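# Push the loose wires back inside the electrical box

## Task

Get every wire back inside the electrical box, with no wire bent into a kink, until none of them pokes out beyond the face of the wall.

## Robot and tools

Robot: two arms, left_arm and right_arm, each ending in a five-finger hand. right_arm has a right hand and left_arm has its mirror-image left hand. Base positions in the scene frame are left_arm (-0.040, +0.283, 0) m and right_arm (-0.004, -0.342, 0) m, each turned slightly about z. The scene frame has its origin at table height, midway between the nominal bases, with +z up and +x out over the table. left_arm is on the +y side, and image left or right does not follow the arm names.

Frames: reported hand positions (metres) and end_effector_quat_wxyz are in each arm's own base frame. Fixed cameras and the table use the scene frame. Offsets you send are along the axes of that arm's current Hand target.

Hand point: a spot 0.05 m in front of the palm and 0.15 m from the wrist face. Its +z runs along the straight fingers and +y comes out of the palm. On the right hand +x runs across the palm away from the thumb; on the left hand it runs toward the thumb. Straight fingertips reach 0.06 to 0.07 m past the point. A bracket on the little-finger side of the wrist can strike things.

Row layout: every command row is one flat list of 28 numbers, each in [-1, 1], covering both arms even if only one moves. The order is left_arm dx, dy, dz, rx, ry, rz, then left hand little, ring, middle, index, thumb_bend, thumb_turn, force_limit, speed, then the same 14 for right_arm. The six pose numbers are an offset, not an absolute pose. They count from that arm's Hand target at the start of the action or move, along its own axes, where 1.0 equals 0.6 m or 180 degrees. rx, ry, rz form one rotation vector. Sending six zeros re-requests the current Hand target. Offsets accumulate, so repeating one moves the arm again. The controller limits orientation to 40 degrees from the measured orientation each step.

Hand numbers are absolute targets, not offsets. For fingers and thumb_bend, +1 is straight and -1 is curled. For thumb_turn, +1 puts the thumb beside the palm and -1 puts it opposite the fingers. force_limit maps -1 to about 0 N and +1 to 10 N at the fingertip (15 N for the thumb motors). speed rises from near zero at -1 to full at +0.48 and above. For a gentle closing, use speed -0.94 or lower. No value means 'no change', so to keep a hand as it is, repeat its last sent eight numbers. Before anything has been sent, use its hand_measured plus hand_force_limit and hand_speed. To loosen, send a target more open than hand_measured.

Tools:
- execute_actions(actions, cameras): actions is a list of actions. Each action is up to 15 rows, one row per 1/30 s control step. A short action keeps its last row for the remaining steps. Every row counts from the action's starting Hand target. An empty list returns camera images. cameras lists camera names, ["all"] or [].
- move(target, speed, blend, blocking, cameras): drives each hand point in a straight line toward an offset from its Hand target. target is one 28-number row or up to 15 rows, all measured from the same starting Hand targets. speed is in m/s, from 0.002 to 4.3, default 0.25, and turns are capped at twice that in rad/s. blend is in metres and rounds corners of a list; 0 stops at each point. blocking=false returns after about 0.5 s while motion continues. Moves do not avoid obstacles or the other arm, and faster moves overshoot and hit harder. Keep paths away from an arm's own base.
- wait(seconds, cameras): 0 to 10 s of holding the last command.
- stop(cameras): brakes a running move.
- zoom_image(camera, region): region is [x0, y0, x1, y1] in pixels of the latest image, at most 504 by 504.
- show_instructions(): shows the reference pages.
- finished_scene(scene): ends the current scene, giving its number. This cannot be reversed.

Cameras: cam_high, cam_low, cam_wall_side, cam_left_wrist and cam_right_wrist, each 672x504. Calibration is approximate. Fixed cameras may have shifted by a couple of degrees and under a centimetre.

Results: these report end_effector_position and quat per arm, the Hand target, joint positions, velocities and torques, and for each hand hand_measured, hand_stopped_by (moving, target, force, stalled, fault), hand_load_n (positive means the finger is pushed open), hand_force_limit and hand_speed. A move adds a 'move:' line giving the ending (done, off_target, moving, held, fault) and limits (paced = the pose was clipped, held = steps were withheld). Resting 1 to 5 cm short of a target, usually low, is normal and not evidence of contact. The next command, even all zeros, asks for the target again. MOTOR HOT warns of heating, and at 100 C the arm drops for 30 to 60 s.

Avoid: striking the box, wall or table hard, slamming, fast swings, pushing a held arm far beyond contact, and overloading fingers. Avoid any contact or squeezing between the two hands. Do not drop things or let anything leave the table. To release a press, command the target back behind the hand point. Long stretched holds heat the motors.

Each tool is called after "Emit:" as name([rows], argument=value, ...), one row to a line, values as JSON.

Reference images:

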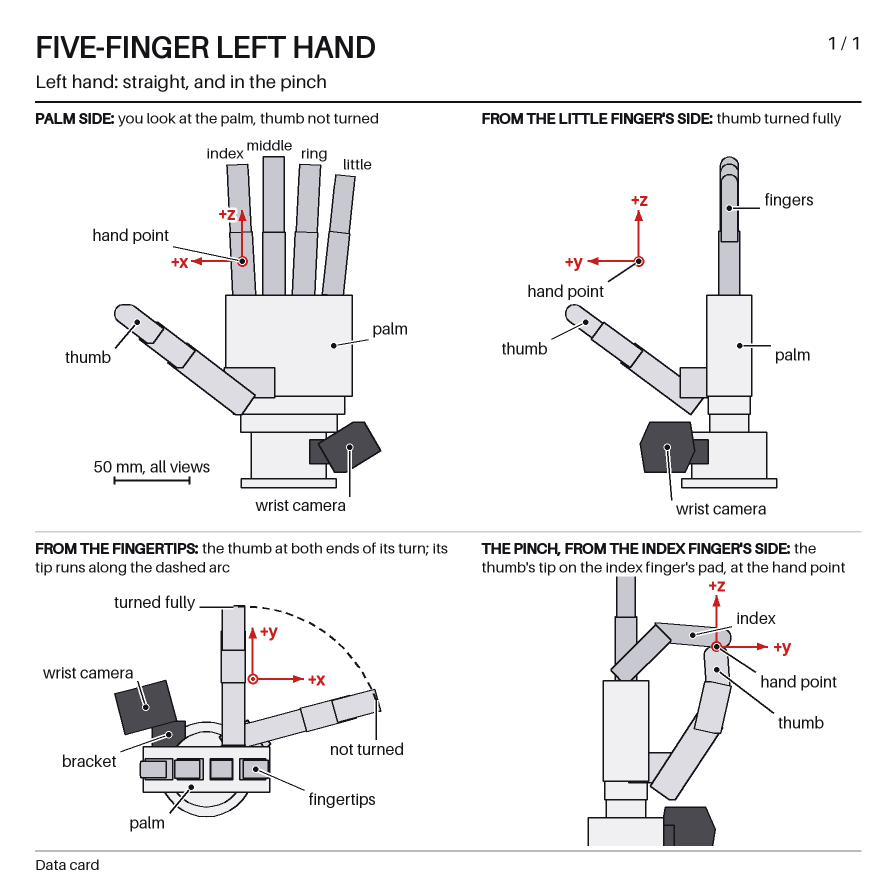

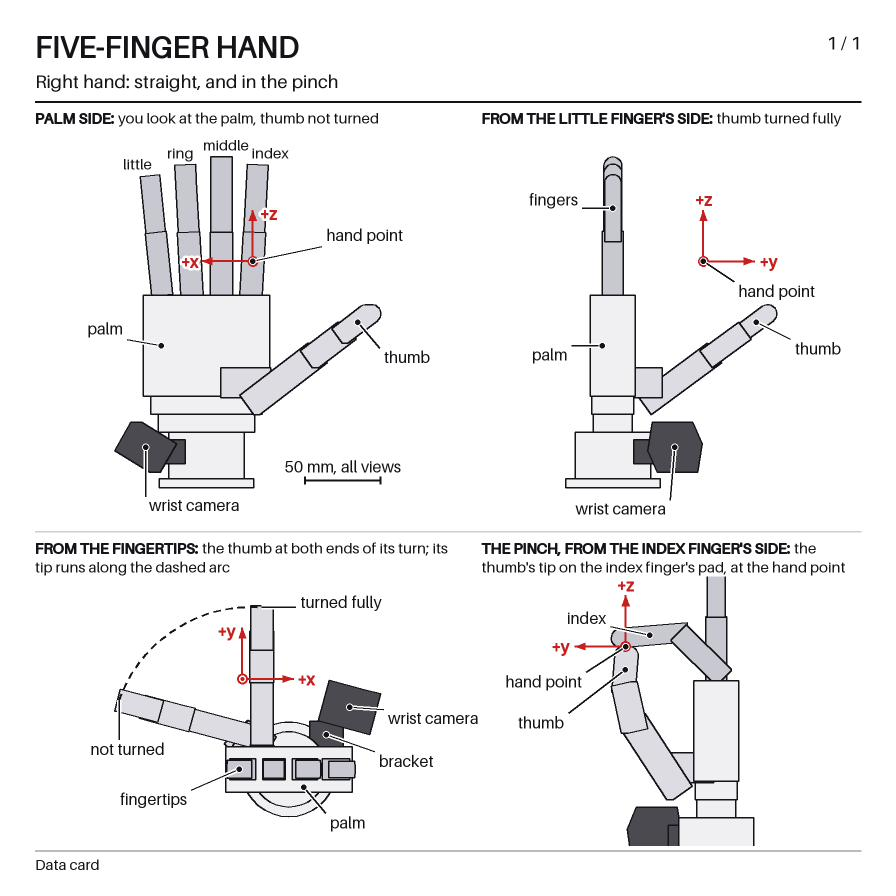

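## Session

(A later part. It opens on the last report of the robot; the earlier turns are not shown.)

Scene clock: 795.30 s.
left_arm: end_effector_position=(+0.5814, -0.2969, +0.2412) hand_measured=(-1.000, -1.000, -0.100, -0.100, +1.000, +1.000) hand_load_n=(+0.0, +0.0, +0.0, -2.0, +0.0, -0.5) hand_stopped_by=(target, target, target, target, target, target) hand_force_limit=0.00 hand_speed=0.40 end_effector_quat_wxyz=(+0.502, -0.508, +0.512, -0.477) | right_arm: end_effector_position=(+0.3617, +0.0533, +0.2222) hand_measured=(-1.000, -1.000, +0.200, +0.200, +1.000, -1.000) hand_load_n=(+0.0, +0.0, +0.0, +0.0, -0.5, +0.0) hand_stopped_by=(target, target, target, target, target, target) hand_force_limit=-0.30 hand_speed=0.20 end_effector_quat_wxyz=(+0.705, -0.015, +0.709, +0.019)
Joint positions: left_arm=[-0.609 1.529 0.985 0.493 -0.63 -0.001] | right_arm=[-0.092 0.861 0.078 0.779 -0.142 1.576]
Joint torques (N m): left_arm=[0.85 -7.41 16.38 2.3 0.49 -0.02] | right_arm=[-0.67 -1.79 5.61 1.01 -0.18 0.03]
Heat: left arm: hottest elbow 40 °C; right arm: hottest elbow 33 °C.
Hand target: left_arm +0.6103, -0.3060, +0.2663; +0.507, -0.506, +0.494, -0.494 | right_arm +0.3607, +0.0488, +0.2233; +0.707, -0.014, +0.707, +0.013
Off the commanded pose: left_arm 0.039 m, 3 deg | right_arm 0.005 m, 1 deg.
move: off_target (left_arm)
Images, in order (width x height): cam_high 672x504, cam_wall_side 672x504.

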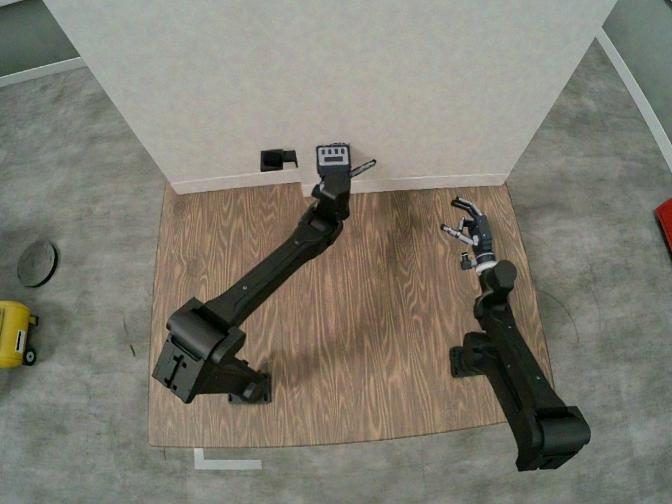

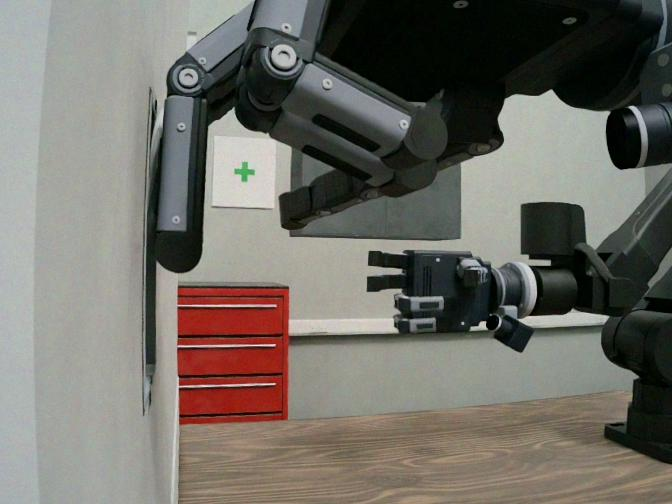

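Emit:
move([
  [0.0,0.03,-0.008,0,0,0,-1,-1,-0.1,-0.1,1,1,0,0.4,0,0,0,0,0,0,-1,-1,0.2,0.2,1,-1,-0.3,0.2],
], speed=0.05, cameras=["cam_wall_side","cam_high"])

Emit:
zoom_image(camera="cam_high", region=[310, 130, 370, 180])

Emit:
zoom_image(camera="cam_wall_side", region=[100, 20, 340, 440])

Scene clock: 798.47 s.
left_arm: end_effector_position=(+0.5835, -0.2970, +0.2424) hand_measured=(-1.000, -1.000, -0.100, -0.100, +1.000, +1.000) hand_load_n=(+0.0, +0.0, +0.0, -5.5, +0.0, -0.5) hand_stopped_by=(target, target, target, target, target, target) hand_force_limit=0.00 hand_speed=0.40 end_effector_quat_wxyz=(+0.506, -0.508, +0.506, -0.480) | right_arm: end_effector_position=(+0.3617, +0.0533, +0.2222) hand_measured=(-1.000, -1.000, +0.200, +0.200, +1.000, -1.000) hand_load_n=(+0.0, +0.0, +0.0, +0.0, +0.0, -0.5) hand_stopped_by=(target, target, target, target, target, target) hand_force_limit=-0.30 hand_speed=0.20 end_effector_quat_wxyz=(+0.705, -0.015, +0.709, +0.019)
Joint positions: left_arm=[-0.61 1.537 0.985 0.519 -0.638 0.005] | right_arm=[-0.092 0.861 0.078 0.779 -0.142 1.576]
Joint torques (N m): left_arm=[0.56 -6.48 13.71 3.33 0.66 -0.11] | right_arm=[-0.67 -1.85 5.64 1.02 -0.17 0.02]
Heat: left arm: hottest elbow 41 °C; right arm: hottest elbow 33 °C.
Hand target: left_arm +0.6057, -0.3058, +0.2482; +0.507, -0.506, +0.494, -0.494 | right_arm +0.3607, +0.0488, +0.2233; +0.707, -0.014, +0.707, +0.013
Off the commanded pose: left_arm 0.025 m, 2 deg | right_arm 0.005 m, 1 deg.
move: off_target (left_arm)
Images, in order (width x height): cam_high 672x504, cam_wall_side 672x504.

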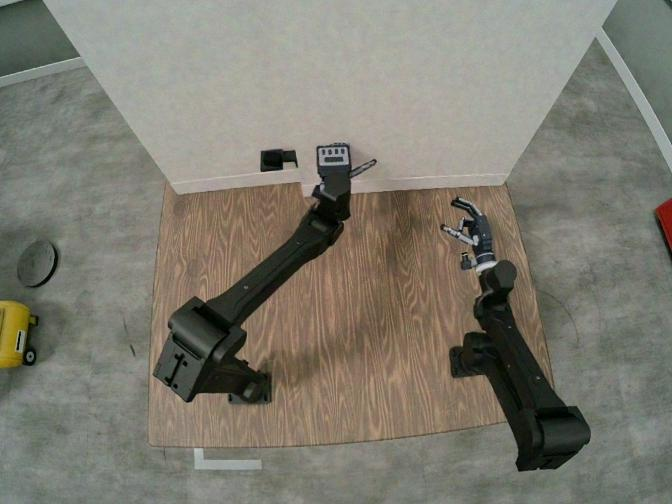

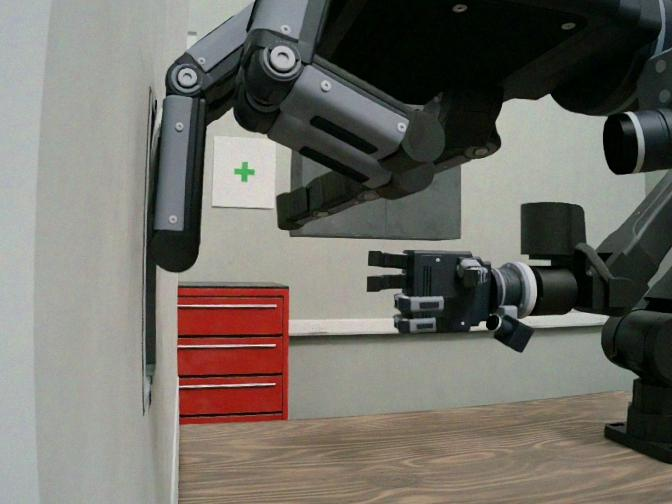

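Scaled by 8.400 from the camera's 672x504 image, which has a finer 960x720 frame.

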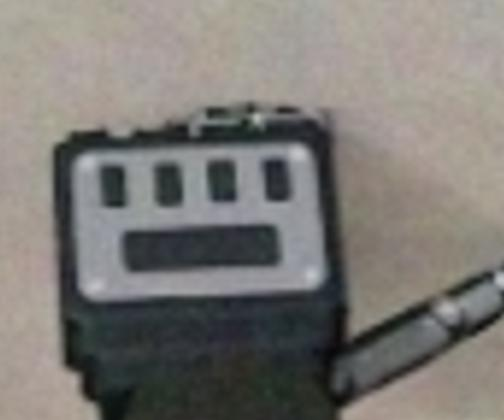

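Scaled by 1.200 from the camera's 672x504 image, which has a finer 960x720 frame.

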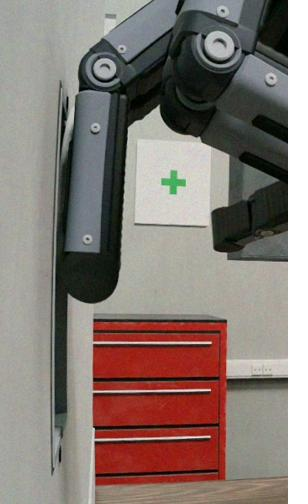

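Emit:
move([
  [0.0,0.02,-0.03,0,0,0,-1,-1,-0.1,-0.1,1,1,0,0.4,0,0,0,0,0,0,-1,-1,0.2,0.2,1,-1,-0.3,0.2],
], speed=0.05, cameras=["cam_wall_side"])

Emit:
zoom_image(camera="cam_wall_side", region=[100, 20, 340, 440])

Scene clock: 802.07 s.
left_arm: end_effector_position=(+0.5823, -0.2975, +0.2401) hand_measured=(-1.000, -1.000, -0.100, -0.100, +1.000, +1.000) hand_load_n=(+0.0, +0.0, +0.0, -1.0, +0.5, -0.5) hand_stopped_by=(target, target, target, target, target, target) hand_force_limit=0.00 hand_speed=0.40 end_effector_quat_wxyz=(+0.509, -0.507, +0.495, -0.488) | right_arm: end_effector_position=(+0.3617, +0.0533, +0.2222) hand_measured=(-1.000, -1.000, +0.200, +0.200, +1.000, -1.000) hand_load_n=(+0.0, +0.0, +0.0, +0.0, +0.0, +0.0) hand_stopped_by=(target, target, target, target, target, target) hand_force_limit=-0.30 hand_speed=0.20 end_effector_quat_wxyz=(+0.705, -0.015, +0.709, +0.019)
Joint positions: left_arm=[-0.614 1.546 0.968 0.574 -0.648 0.006] | right_arm=[-0.092 0.861 0.078 0.779 -0.142 1.576]
Joint torques (N m): left_arm=[-1.08 -8.06 10.56 2.73 0.14 -0.11] | right_arm=[-0.79 -1.85 5.65 1.02 -0.17 0.02]
Heat: left arm: hottest elbow 41 °C; right arm: hottest elbow 33 °C.
Hand target: left_arm +0.5877, -0.3063, +0.2362; +0.507, -0.506, +0.494, -0.494 | right_arm +0.3607, +0.0488, +0.2233; +0.707, -0.014, +0.707, +0.013
Off the commanded pose: left_arm 0.011 m, 1 deg | right_arm 0.005 m, 1 deg.
move: off_target (left_arm)
Images, in order (width x height): cam_wall_side 672x504.

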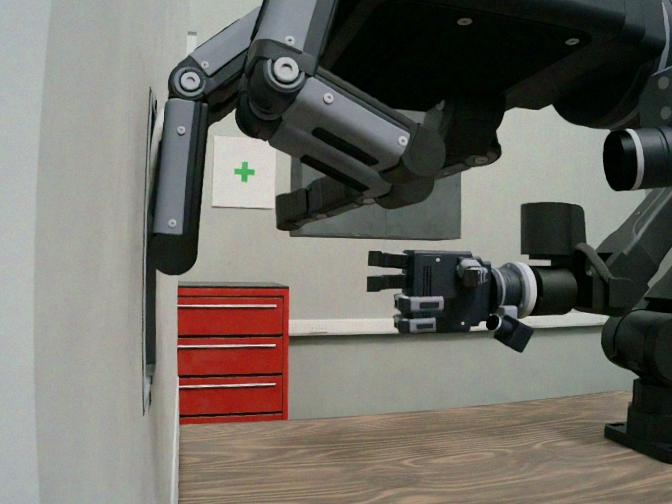

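Scaled by 1.200 from the camera's 672x504 image, which has a finer 960x720 frame.

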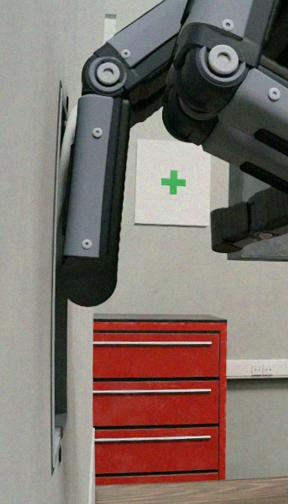

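Emit:
move([
  [0.0,0.017,0.0,0,0,0,-1,-1,-0.1,-0.1,1,1,0,0.4,0,0,0,0,0,0,-1,-1,0.2,0.2,1,-1,-0.3,0.2],
], speed=0.05, cameras=["cam_wall_side"])

Emit:
zoom_image(camera="cam_wall_side", region=[100, 20, 340, 440])

Scene clock: 808.37 s.
left_arm: end_effector_position=(+0.5844, -0.3008, +0.2196) hand_measured=(-1.000, -1.000, -0.100, -0.100, +1.000, +1.000) hand_load_n=(+0.0, +0.0, -0.5, +0.0, +0.0, +0.0) hand_stopped_by=(target, target, target, target, target, target) hand_force_limit=0.00 hand_speed=0.40 end_effector_quat_wxyz=(+0.508, -0.508, +0.502, -0.482) | right_arm: end_effector_position=(+0.3617, +0.0533, +0.2222) hand_measured=(-1.000, -1.000, +0.200, +0.200, +1.000, -1.000) hand_load_n=(+0.0, +0.0, +0.0, +0.0, +0.0, +0.0) hand_stopped_by=(target, target, target, target, target, target) hand_force_limit=-0.30 hand_speed=0.20 end_effector_quat_wxyz=(+0.705, -0.015, +0.709, +0.019)
Joint positions: left_arm=[-0.616 1.583 0.961 0.598 -0.648 0.006] | right_arm=[-0.092 0.861 0.078 0.779 -0.142 1.576]
Joint torques (N m): left_arm=[-1.08 -9.82 9.94 2.84 0.15 -0.11] | right_arm=[-0.67 -1.79 5.65 1.02 -0.17 0.03]
Heat: left arm: hottest elbow 41 °C; right arm: hottest elbow 33 °C.
Hand target: left_arm +0.5877, -0.3063, +0.2258; +0.507, -0.506, +0.494, -0.494 | right_arm +0.3607, +0.0488, +0.2233; +0.707, -0.014, +0.707, +0.013
Off the commanded pose: left_arm 0.009 m, 2 deg | right_arm 0.005 m, 1 deg.
move: done
Images, in order (width x height): cam_wall_side 672x504.

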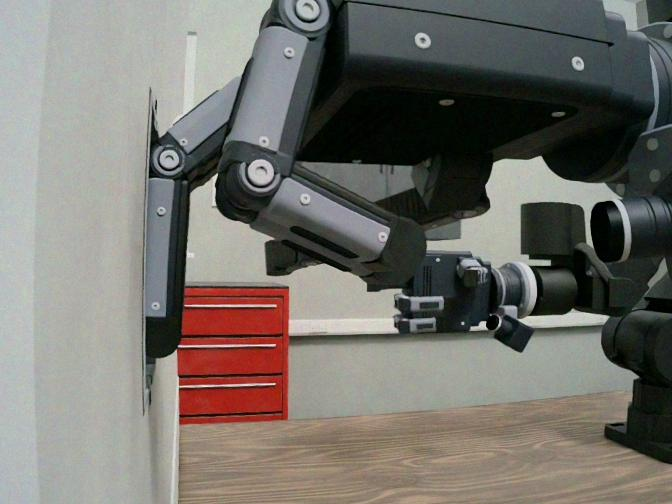

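Scaled by 1.200 from the camera's 672x504 image, which has a finer 960x720 frame.

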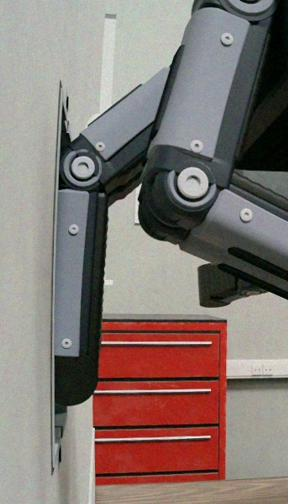

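Emit:
wait(seconds=0.1, cameras=["cam_high", "cam_left_wrist"])

Emit:
zoom_image(camera="cam_left_wrist", region=[230, 170, 430, 330])

Emit:
zoom_image(camera="cam_high", region=[310, 130, 370, 180])

Scene clock: 811.00 s.
left_arm: end_effector_position=(+0.5844, -0.3008, +0.2198) hand_measured=(-1.000, -1.000, -0.100, -0.100, +1.000, +1.000) hand_load_n=(+0.0, +0.0, +0.0, +0.0, +0.0, -0.5) hand_stopped_by=(target, target, target, target, target, target) hand_force_limit=0.00 hand_speed=0.40 end_effector_quat_wxyz=(+0.508, -0.507, +0.502, -0.483) | right_arm: end_effector_position=(+0.3617, +0.0533, +0.2222) hand_measured=(-1.000, -1.000, +0.200, +0.200, +1.000, -1.000) hand_load_n=(+0.0, +0.0, +0.0, +0.0, +0.0, -0.5) hand_stopped_by=(target, target, target, target, target, target) hand_force_limit=-0.30 hand_speed=0.20 end_effector_quat_wxyz=(+0.705, -0.015, +0.709, +0.019)
Joint positions: left_arm=[-0.616 1.583 0.961 0.599 -0.648 0.006] | right_arm=[-0.092 0.861 0.078 0.779 -0.142 1.576]
Joint torques (N m): left_arm=[-0.79 -9.76 9.91 2.81 0.13 -0.11] | right_arm=[-0.67 -1.85 5.64 1.01 -0.17 0.02]
Heat: left arm: hottest elbow 41 °C; right arm: hottest elbow 33 °C.
Hand target: left_arm +0.5877, -0.3063, +0.2259; +0.507, -0.506, +0.494, -0.494 | right_arm +0.3607, +0.0488, +0.2233; +0.707, -0.014, +0.707, +0.013
Off the commanded pose: left_arm 0.009 m, 2 deg | right_arm 0.005 m, 1 deg.
wait: 0.10 s; at rest from the start
camera_calibration:
cam_left_wrist: T_world_to_cam=[[-0.00191179, -0.253791, 0.967257, -0.295652], [-0.426006, -0.874892, -0.230398, 0.047584], [0.904718, -0.412498, -0.106444, -0.512111], [0, 0, 0, 1]] pos_world=[0.483022, -0.244648, 0.242424]
Images, in order (width x height): cam_high 672x504, cam_left_wrist 672x504.

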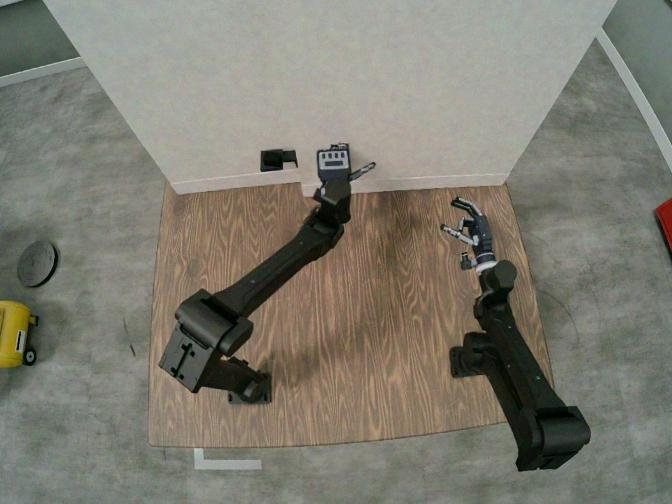

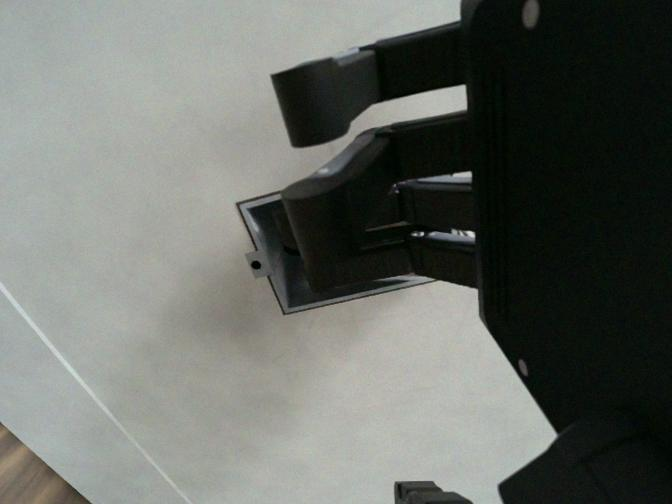

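Scaled by 2.520 from the camera's 672x504 image, which has a finer 960x720 frame.

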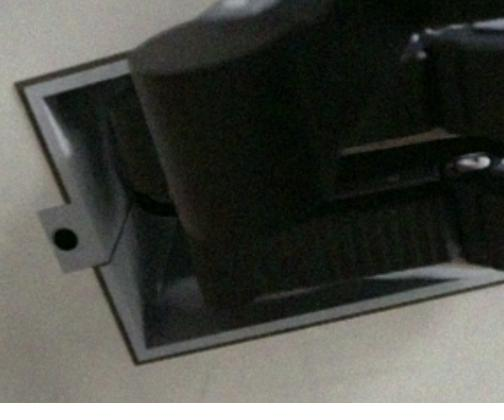

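Scaled by 8.400 from the camera's 672x504 image, which has a finer 960x720 frame.

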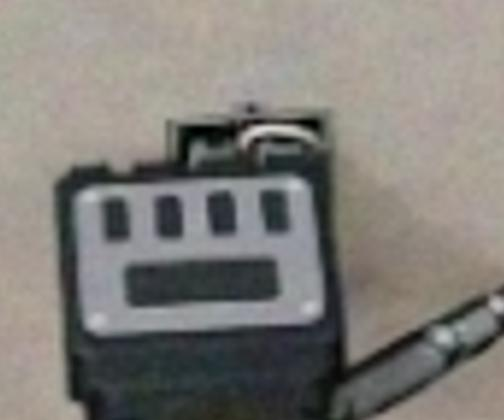

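Emit:
move([
  [-0.015,-0.023,-0.18,0,0,0,-1,-1,-0.1,-0.1,1,1,0,0.4,0,0,0,0,0,0,-1,-1,0.2,0.2,1,-1,-0.3,0.2],
  [-0.058,-0.182,-0.237,-0.2021,0.2019,-0.4701,-1,-1,-1,1,1,1,0,0.4,0,0,0,0,0,0,-1,-1,0.2,0.2,1,-1,-0.3,0.2],
  [-0.0097,-0.160,-0.108,-0.2021,0.2019,-0.4701,-1,-1,-1,1,1,1,0,0.4,0,0,0,0,0,0,-1,-1,0.2,0.2,1,-1,-0.3,0.2],
], speed=0.25, cameras=["cam_wall_side","cam_left_wrist","cam_high"])

Emit:
zoom_image(camera="cam_high", region=[310, 130, 370, 180])

Emit:
zoom_image(camera="cam_wall_side", region=[100, 20, 340, 440])

Scene clock: 854.23 s.
left_arm: end_effector_position=(+0.5098, -0.2962, +0.2948) hand_measured=(-1.000, -1.000, -1.000, +1.000, +1.000, +1.000) hand_load_n=(+0.0, +0.0, +0.0, +0.0, +0.0, +0.0) hand_stopped_by=(target, target, target, target, target, target) hand_force_limit=0.00 hand_speed=0.40 end_effector_quat_wxyz=(+0.270, +0.673, -0.272, +0.632) | right_arm: end_effector_position=(+0.3617, +0.0533, +0.2222) hand_measured=(-1.000, -1.000, +0.200, +0.200, +1.000, -1.000) hand_load_n=(+0.0, +0.0, +0.0, +0.0, +0.0, -0.5) hand_stopped_by=(target, target, target, target, target, target) hand_force_limit=-0.30 hand_speed=0.20 end_effector_quat_wxyz=(+0.705, -0.015, +0.709, +0.019)
Joint positions: left_arm=[-0.271 1.48 0.815 0.601 0.515 -1.56] | right_arm=[-0.092 0.861 0.078 0.779 -0.142 1.576]
Joint torques (N m): left_arm=[-1.03 -7.94 13.42 2.77 -0.13 -0.2] | right_arm=[-0.67 -1.73 5.64 1.01 -0.17 0.02]
Heat: left arm: hottest elbow 38 °C; right arm: hottest elbow 33 °C.
Hand target: left_arm +0.5227, -0.3022, +0.3216; +0.271, +0.653, -0.271, +0.653 | right_arm +0.3607, +0.0488, +0.2233; +0.707, -0.014, +0.707, +0.013
Off the commanded pose: left_arm 0.031 m, 3 deg | right_arm 0.005 m, 1 deg.
move: off_target (left_arm)
camera_calibration:
cam_left_wrist: T_world_to_cam=[[0.68087, 0.699832, 0.215989, -0.211269], [-0.427127, 0.139851, 0.893311, 0.00699652], [0.594961, -0.700483, 0.394138, -0.509722], [0, 0, 0, 1]] pos_world=[0.4501, -0.210178, 0.240283]
Images, in order (width x height): cam_high 672x504, cam_wall_side 672x504, cam_left_wrist 672x504.

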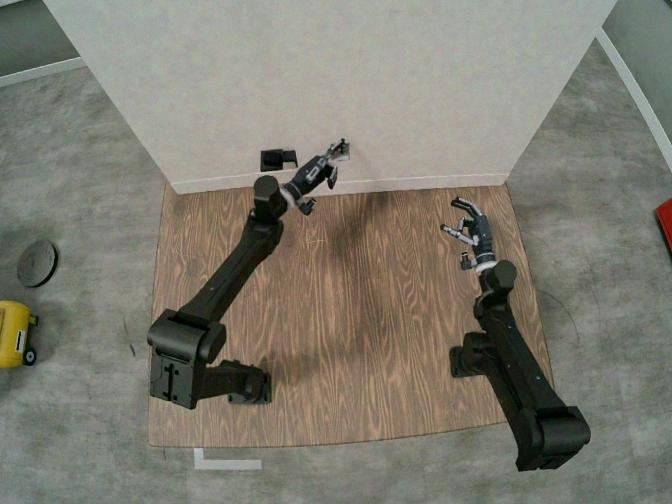

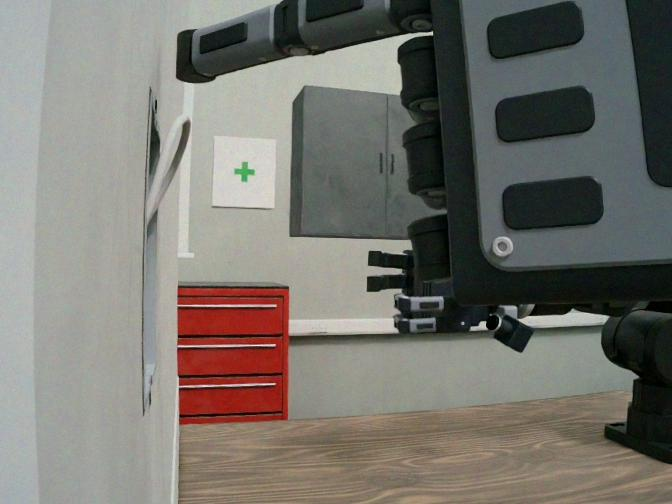

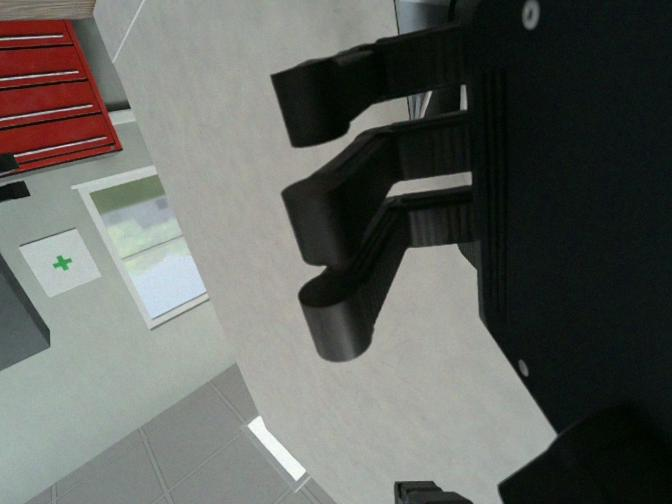

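Scaled by 8.400 from the camera's 672x504 image, which has a finer 960x720 frame.

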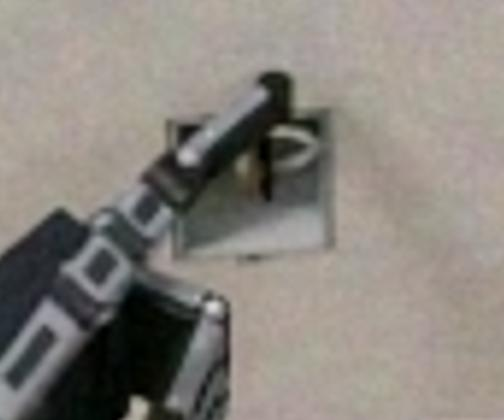

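Scaled by 1.200 from the camera's 672x504 image, which has a finer 960x720 frame.

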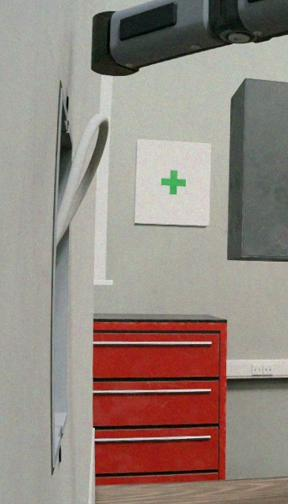

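Emit:
move([
  [0.0,0.0094,0.0094,0,0,0,-1,-1,-1,1,1,1,0,0.4,0,0,0,0,0,0,-1,-1,0.2,0.2,1,-1,-0.3,0.2],
  [-0.06,0.0094,0.0094,0,0,0,-1,-1,-1,1,1,1,0,0.4,0,0,0,0,0,0,-1,-1,0.2,0.2,1,-1,-0.3,0.2],
], speed=0.05, cameras=["cam_wall_side","cam_left_wrist","cam_high"])

Emit:
zoom_image(camera="cam_high", region=[310, 130, 370, 180])

Emit:
zoom_image(camera="cam_wall_side", region=[100, 20, 340, 440])

Scene clock: 875.27 s.
left_arm: end_effector_position=(+0.5137, -0.3039, +0.2878) hand_measured=(-1.000, -1.000, -1.000, +1.000, +1.000, +1.000) hand_load_n=(+0.0, +0.0, +0.0, -2.5, +0.0, -0.5) hand_stopped_by=(target, target, target, target, target, target) hand_force_limit=0.00 hand_speed=0.40 end_effector_quat_wxyz=(+0.269, +0.653, -0.275, +0.652) | right_arm: end_effector_position=(+0.3617, +0.0533, +0.2222) hand_measured=(-1.000, -1.000, +0.200, +0.200, +1.000, -1.000) hand_load_n=(-0.5, +0.0, +0.0, +0.0, +0.0, +0.0) hand_stopped_by=(target, target, target, target, target, target) hand_force_limit=-0.30 hand_speed=0.20 end_effector_quat_wxyz=(+0.705, -0.015, +0.709, +0.019)
Joint positions: left_arm=[-0.285 1.536 0.814 0.717 0.504 -1.561] | right_arm=[-0.092 0.861 0.078 0.779 -0.142 1.576]
Joint torques (N m): left_arm=[-1.38 -6.89 10.54 2.37 -0.43 -0.19] | right_arm=[-0.73 -1.85 5.61 0.99 -0.17 0.02]
Heat: left arm: hottest elbow 41 °C; right arm: hottest elbow 33 °C.
Hand target: left_arm +0.5227, -0.3103, +0.2858; +0.271, +0.653, -0.271, +0.653 | right_arm +0.3607, +0.0488, +0.2233; +0.707, -0.014, +0.707, +0.013
Off the commanded pose: left_arm 0.011 m, 1 deg | right_arm 0.005 m, 1 deg.
move: off_target (left_arm)
camera_calibration:
cam_left_wrist: T_world_to_cam=[[0.669708, 0.701947, 0.242409, -0.208303], [-0.475718, 0.154854, 0.86586, 0.0533524], [0.570249, -0.695191, 0.437635, -0.512875], [0, 0, 0, 1]] pos_world=[0.45735, -0.21859, 0.228751]
Images, in order (width x height): cam_high 672x504, cam_wall_side 672x504, cam_left_wrist 672x504.

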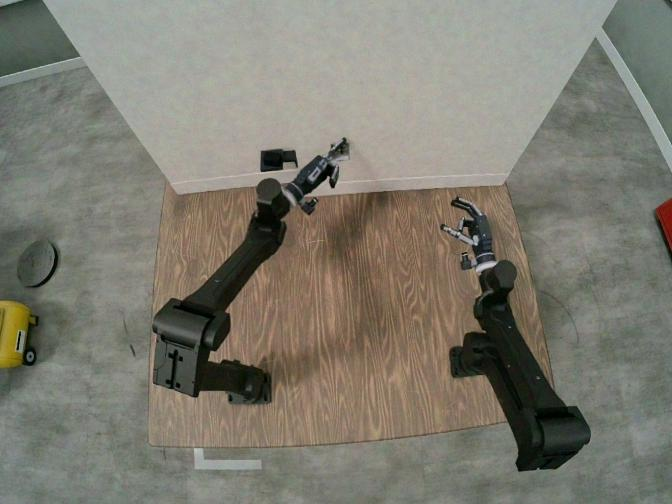

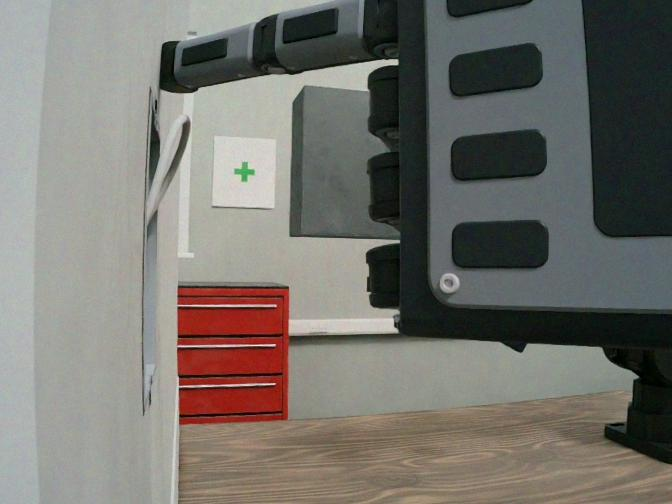

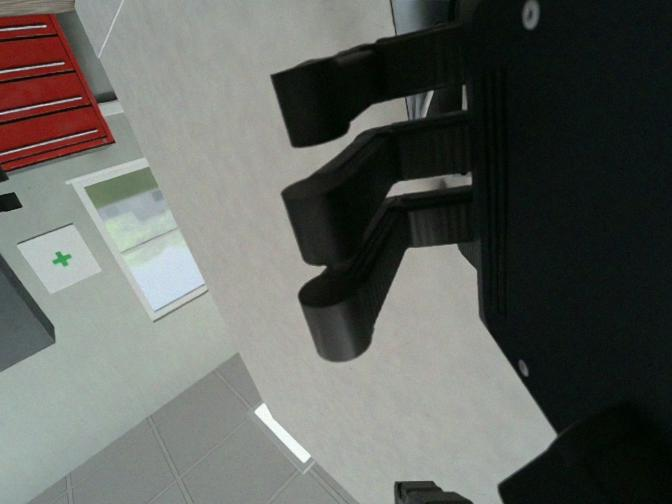

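Scaled by 8.400 from the camera's 672x504 image, which has a finer 960x720 frame.

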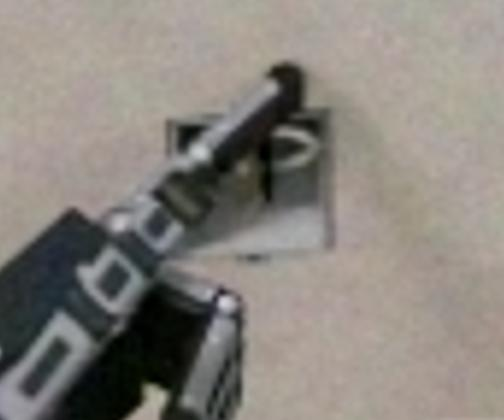

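Scaled by 1.200 from the camera's 672x504 image, which has a finer 960x720 frame.

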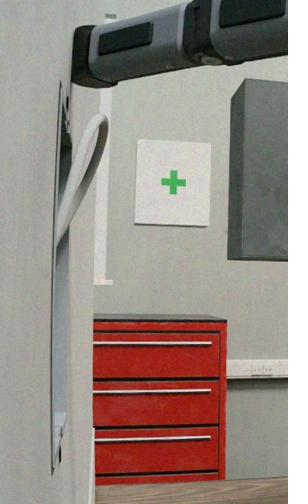

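Emit:
move([
  [0.0,0.013,-0.001,0,0,0,-1,-1,-1,1,1,1,0,0.4,0,0,0,0,0,0,-1,-1,0.2,0.2,1,-1,-0.3,0.2],
  [-0.035,0.013,-0.001,0,0,0,-1,-1,-1,1,1,1,0,0.4,0,0,0,0,0,0,-1,-1,0.2,0.2,1,-1,-0.3,0.2],
], speed=0.05, cameras=["cam_wall_side","cam_left_wrist","cam_high"])

Emit:
zoom_image(camera="cam_high", region=[310, 130, 370, 180])

Emit:
zoom_image(camera="cam_wall_side", region=[100, 20, 340, 440])

Scene clock: 883.50 s.
left_arm: end_effector_position=(+0.5148, -0.3120, +0.2739) hand_measured=(-1.000, -1.000, -1.000, +1.000, +1.000, +1.000) hand_load_n=(+0.0, +0.0, +0.0, -0.5, +0.0, +0.0) hand_stopped_by=(target, target, target, target, target, target) hand_force_limit=0.00 hand_speed=0.40 end_effector_quat_wxyz=(+0.267, +0.648, -0.274, +0.658) | right_arm: end_effector_position=(+0.3617, +0.0533, +0.2222) hand_measured=(-1.000, -1.000, +0.200, +0.200, +1.000, -1.000) hand_load_n=(+0.0, +0.0, +0.0, +0.0, +0.0, +0.0) hand_stopped_by=(target, target, target, target, target, target) hand_force_limit=-0.30 hand_speed=0.20 end_effector_quat_wxyz=(+0.705, -0.015, +0.709, +0.019)
Joint positions: left_arm=[-0.303 1.58 0.807 0.783 0.483 -1.561] | right_arm=[-0.092 0.861 0.078 0.779 -0.142 1.576]
Joint torques (N m): left_arm=[-1.08 -7.77 8.14 2.41 -0.19 -0.19] | right_arm=[-0.73 -1.85 5.63 0.99 -0.17 0.02]
Heat: left arm: hottest elbow 39 °C; right arm: hottest elbow 33 °C.
Hand target: left_arm +0.5167, -0.3152, +0.2646; +0.271, +0.653, -0.271, +0.653 | right_arm +0.3607, +0.0488, +0.2233; +0.707, -0.014, +0.707, +0.013
Off the commanded pose: left_arm 0.010 m, 1 deg | right_arm 0.005 m, 1 deg.
move: done
camera_calibration:
cam_left_wrist: T_world_to_cam=[[0.664094, 0.705036, 0.248804, -0.197899], [-0.488451, 0.157191, 0.858316, 0.0765469], [0.566034, -0.691532, 0.448765, -0.512754], [0, 0, 0, 1]] pos_world=[0.459049, -0.227092, 0.213642]
Images, in order (width x height): cam_high 672x504, cam_wall_side 672x504, cam_left_wrist 672x504.

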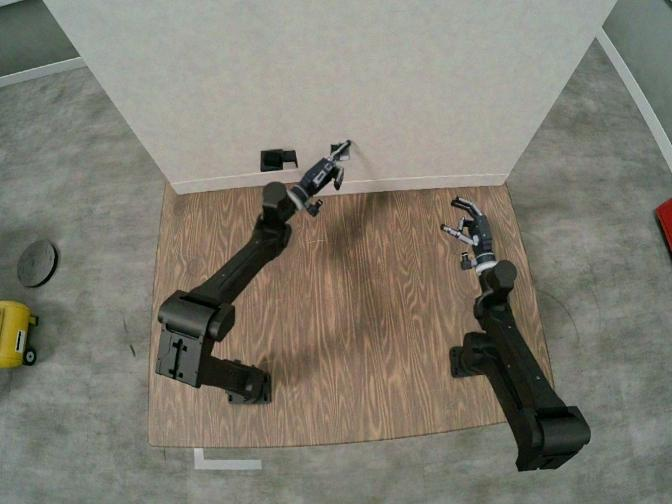

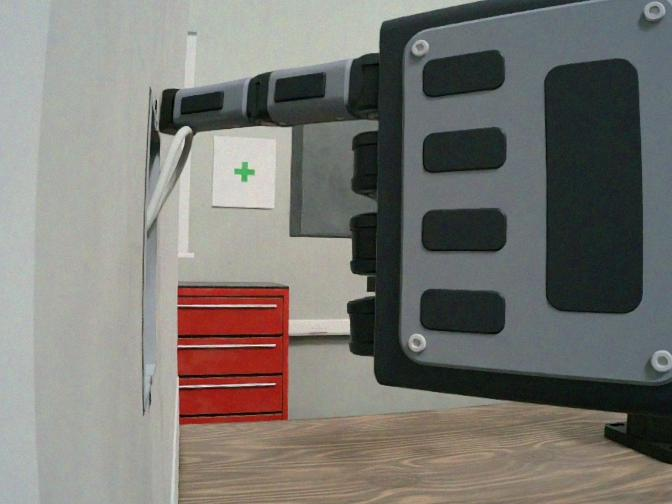

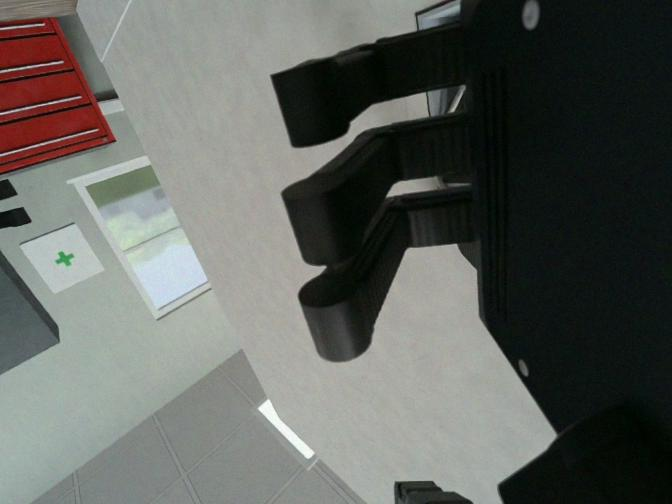

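Scaled by 8.400 from the camera's 672x504 image, which has a finer 960x720 frame.

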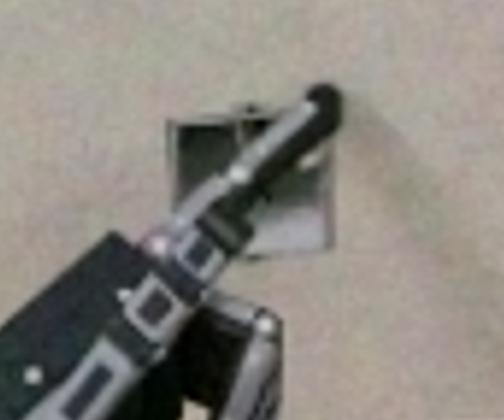

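Scaled by 1.200 from the camera's 672x504 image, which has a finer 960x720 frame.

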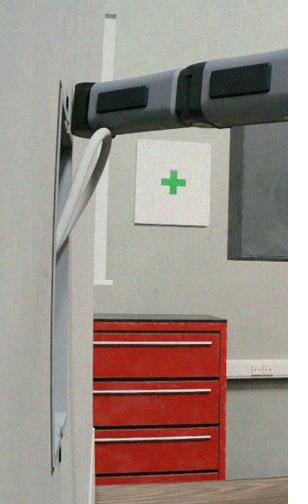

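Emit:
move([
  [-0.035,0.0,0.0,0,0,0,-1,-1,-1,1,1,1,0,0.4,0,0,0,0,0,0,-1,-1,0.2,0.2,1,-1,-0.3,0.2],
], speed=0.05, cameras=["cam_wall_side","cam_left_wrist","cam_high"])

Emit:
zoom_image(camera="cam_high", region=[310, 130, 370, 180])

Emit:
zoom_image(camera="cam_wall_side", region=[100, 20, 340, 440])

Scene clock: 888.37 s.
left_arm: end_effector_position=(+0.5141, -0.3122, +0.2671) hand_measured=(-1.000, -1.000, -1.000, +1.000, +1.000, +1.000) hand_load_n=(+0.0, +0.0, +0.0, -1.0, +0.0, +0.0) hand_stopped_by=(target, target, target, target, target, target) hand_force_limit=0.00 hand_speed=0.40 end_effector_quat_wxyz=(+0.266, +0.636, -0.276, +0.670) | right_arm: end_effector_position=(+0.3617, +0.0533, +0.2222) hand_measured=(-1.000, -1.000, +0.200, +0.200, +1.000, -1.000) hand_load_n=(+0.0, +0.0, +0.0, +0.0, +0.0, -0.5) hand_stopped_by=(target, target, target, target, target, target) hand_force_limit=-0.30 hand_speed=0.20 end_effector_quat_wxyz=(+0.705, -0.015, +0.709, +0.019)
Joint positions: left_arm=[-0.304 1.614 0.797 0.861 0.483 -1.561] | right_arm=[-0.092 0.861 0.078 0.779 -0.142 1.576]
Joint torques (N m): left_arm=[-1.03 -6.89 7.21 1.73 -0.2 -0.19] | right_arm=[-0.73 -1.79 5.63 1.02 -0.17 0.03]
Heat: left arm: hottest elbow 38 °C; right arm: hottest elbow 33 °C.
Hand target: left_arm +0.5168, -0.3153, +0.2437; +0.271, +0.653, -0.271, +0.653 | right_arm +0.3607, +0.0488, +0.2233; +0.707, -0.014, +0.707, +0.013
Off the commanded pose: left_arm 0.024 m, 3 deg | right_arm 0.005 m, 1 deg.
move: off_target (left_arm)
camera_calibration:
cam_left_wrist: T_world_to_cam=[[0.656191, 0.707189, 0.263245, -0.194753], [-0.516192, 0.166214, 0.84019, 0.103989], [0.550418, -0.68721, 0.474113, -0.506894], [0, 0, 0, 1]] pos_world=[0.460477, -0.2279, 0.204222]
Images, in order (width x height): cam_high 672x504, cam_wall_side 672x504, cam_left_wrist 672x504.

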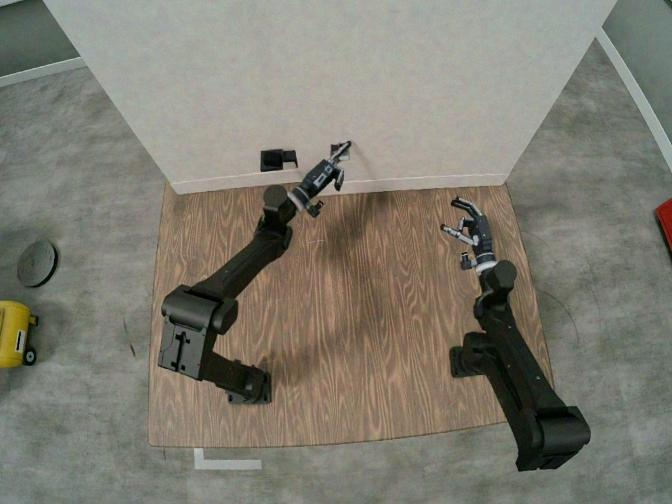

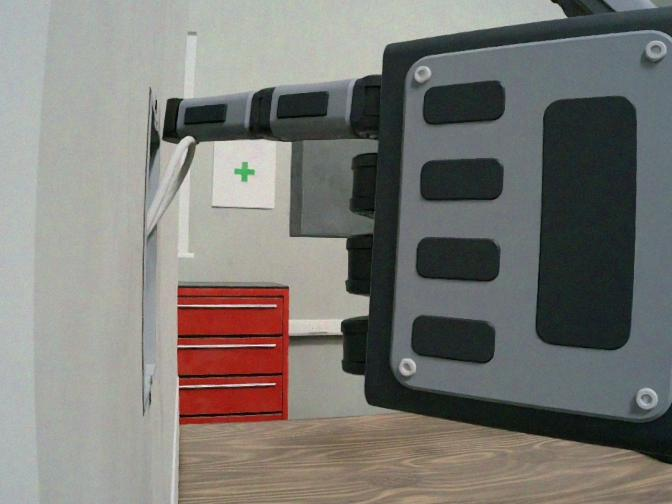

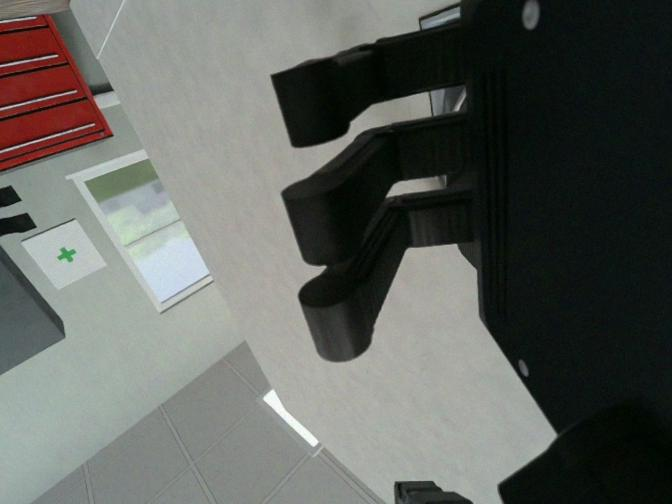

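Scaled by 8.400 from the camera's 672x504 image, which has a finer 960x720 frame.

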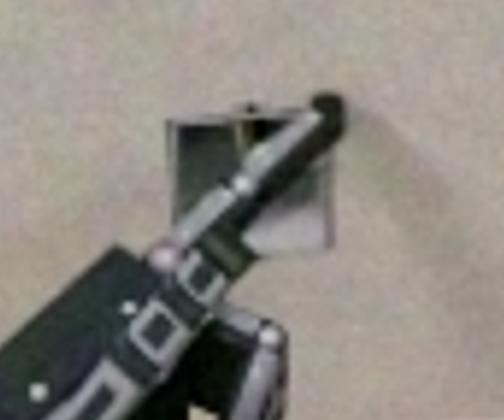

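Scaled by 1.200 from the camera's 672x504 image, which has a finer 960x720 frame.

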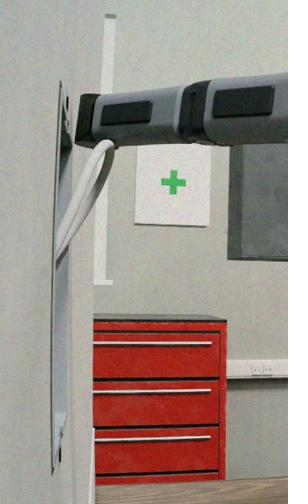

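Emit:
move([
  [-0.02,0.005,-0.005,0,0,0,-1,-1,-1,1,1,1,0,0.4,0,0,0,0,0,0,-1,-1,0.2,0.2,1,-1,-0.3,0.2],
], speed=0.05, cameras=["cam_wall_side","cam_left_wrist","cam_high"])

Emit:
zoom_image(camera="cam_high", region=[310, 130, 370, 180])

Emit:
zoom_image(camera="cam_wall_side", region=[100, 20, 340, 440])

Scene clock: 892.83 s.
left_arm: end_effector_position=(+0.5095, -0.3138, +0.2467) hand_measured=(-1.000, -1.000, -1.000, +1.000, +1.000, +1.000) hand_load_n=(+0.0, +0.0, +0.0, -1.0, +0.5, +0.0) hand_stopped_by=(target, target, target, target, target, target) hand_force_limit=0.00 hand_speed=0.40 end_effector_quat_wxyz=(+0.268, +0.642, -0.277, +0.663) | right_arm: end_effector_position=(+0.3617, +0.0533, +0.2222) hand_measured=(-1.000, -1.000, +0.200, +0.200, +1.000, -1.000) hand_load_n=(+0.0, +0.0, +0.0, +0.0, +0.0, -0.5) hand_stopped_by=(target, target, target, target, target, target) hand_force_limit=-0.30 hand_speed=0.20 end_effector_quat_wxyz=(+0.705, -0.015, +0.709, +0.019)
Joint positions: left_arm=[-0.309 1.644 0.774 0.895 0.483 -1.561] | right_arm=[-0.092 0.861 0.078 0.779 -0.142 1.576]
Joint torques (N m): left_arm=[-0.85 -7.71 7.36 2.09 -0.32 -0.19] | right_arm=[-0.73 -1.85 5.65 0.96 -0.17 0.02]
Heat: left arm: hottest elbow 37 °C; right arm: hottest elbow 33 °C.
Hand target: left_arm +0.5125, -0.3154, +0.2318; +0.271, +0.653, -0.271, +0.653 | right_arm +0.3607, +0.0488, +0.2233; +0.707, -0.014, +0.707, +0.013
Off the commanded pose: left_arm 0.015 m, 2 deg | right_arm 0.005 m, 1 deg.
move: off_target (left_arm)
camera_calibration:
cam_left_wrist: T_world_to_cam=[[0.664432, 0.702403, 0.255265, -0.188901], [-0.49998, 0.163907, 0.850385, 0.107445], [0.555473, -0.692651, 0.460092, -0.496603], [0, 0, 0, 1]] pos_world=[0.455082, -0.228899, 0.185333]
Images, in order (width x height): cam_high 672x504, cam_wall_side 672x504, cam_left_wrist 672x504.

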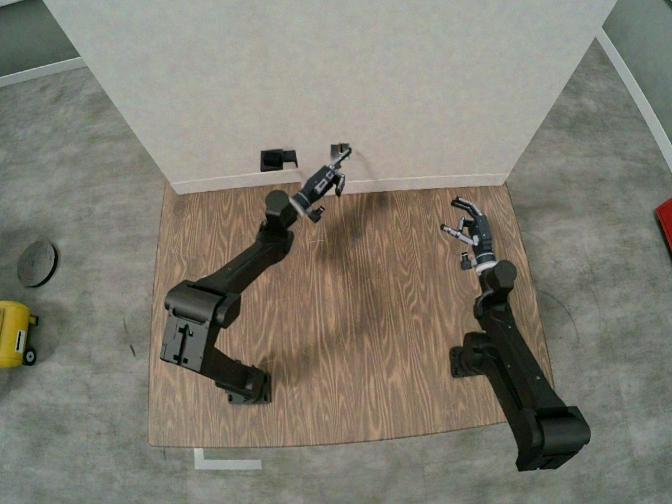

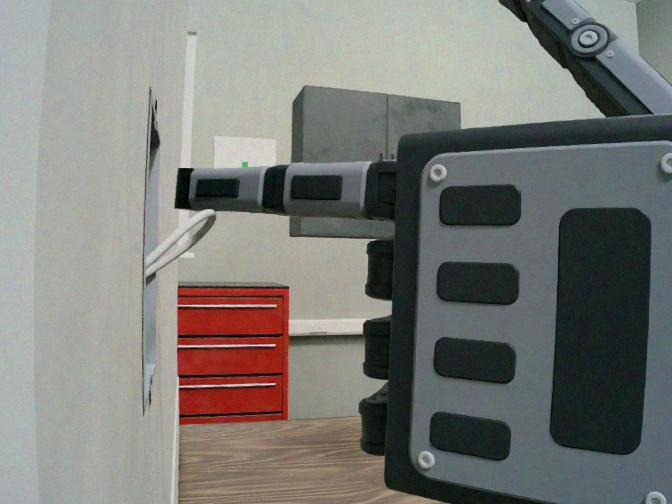

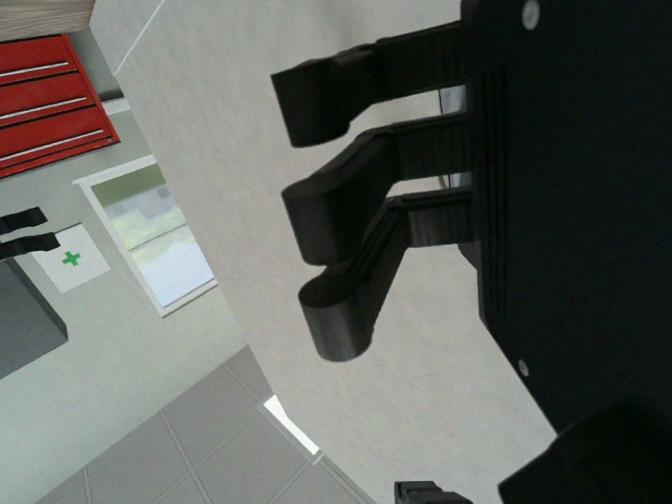

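Scaled by 8.400 from the camera's 672x504 image, which has a finer 960x720 frame.

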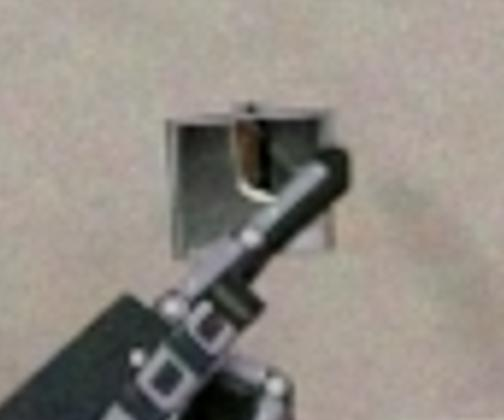

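Scaled by 1.200 from the camera's 672x504 image, which has a finer 960x720 frame.

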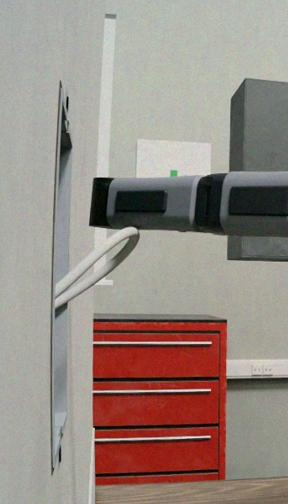

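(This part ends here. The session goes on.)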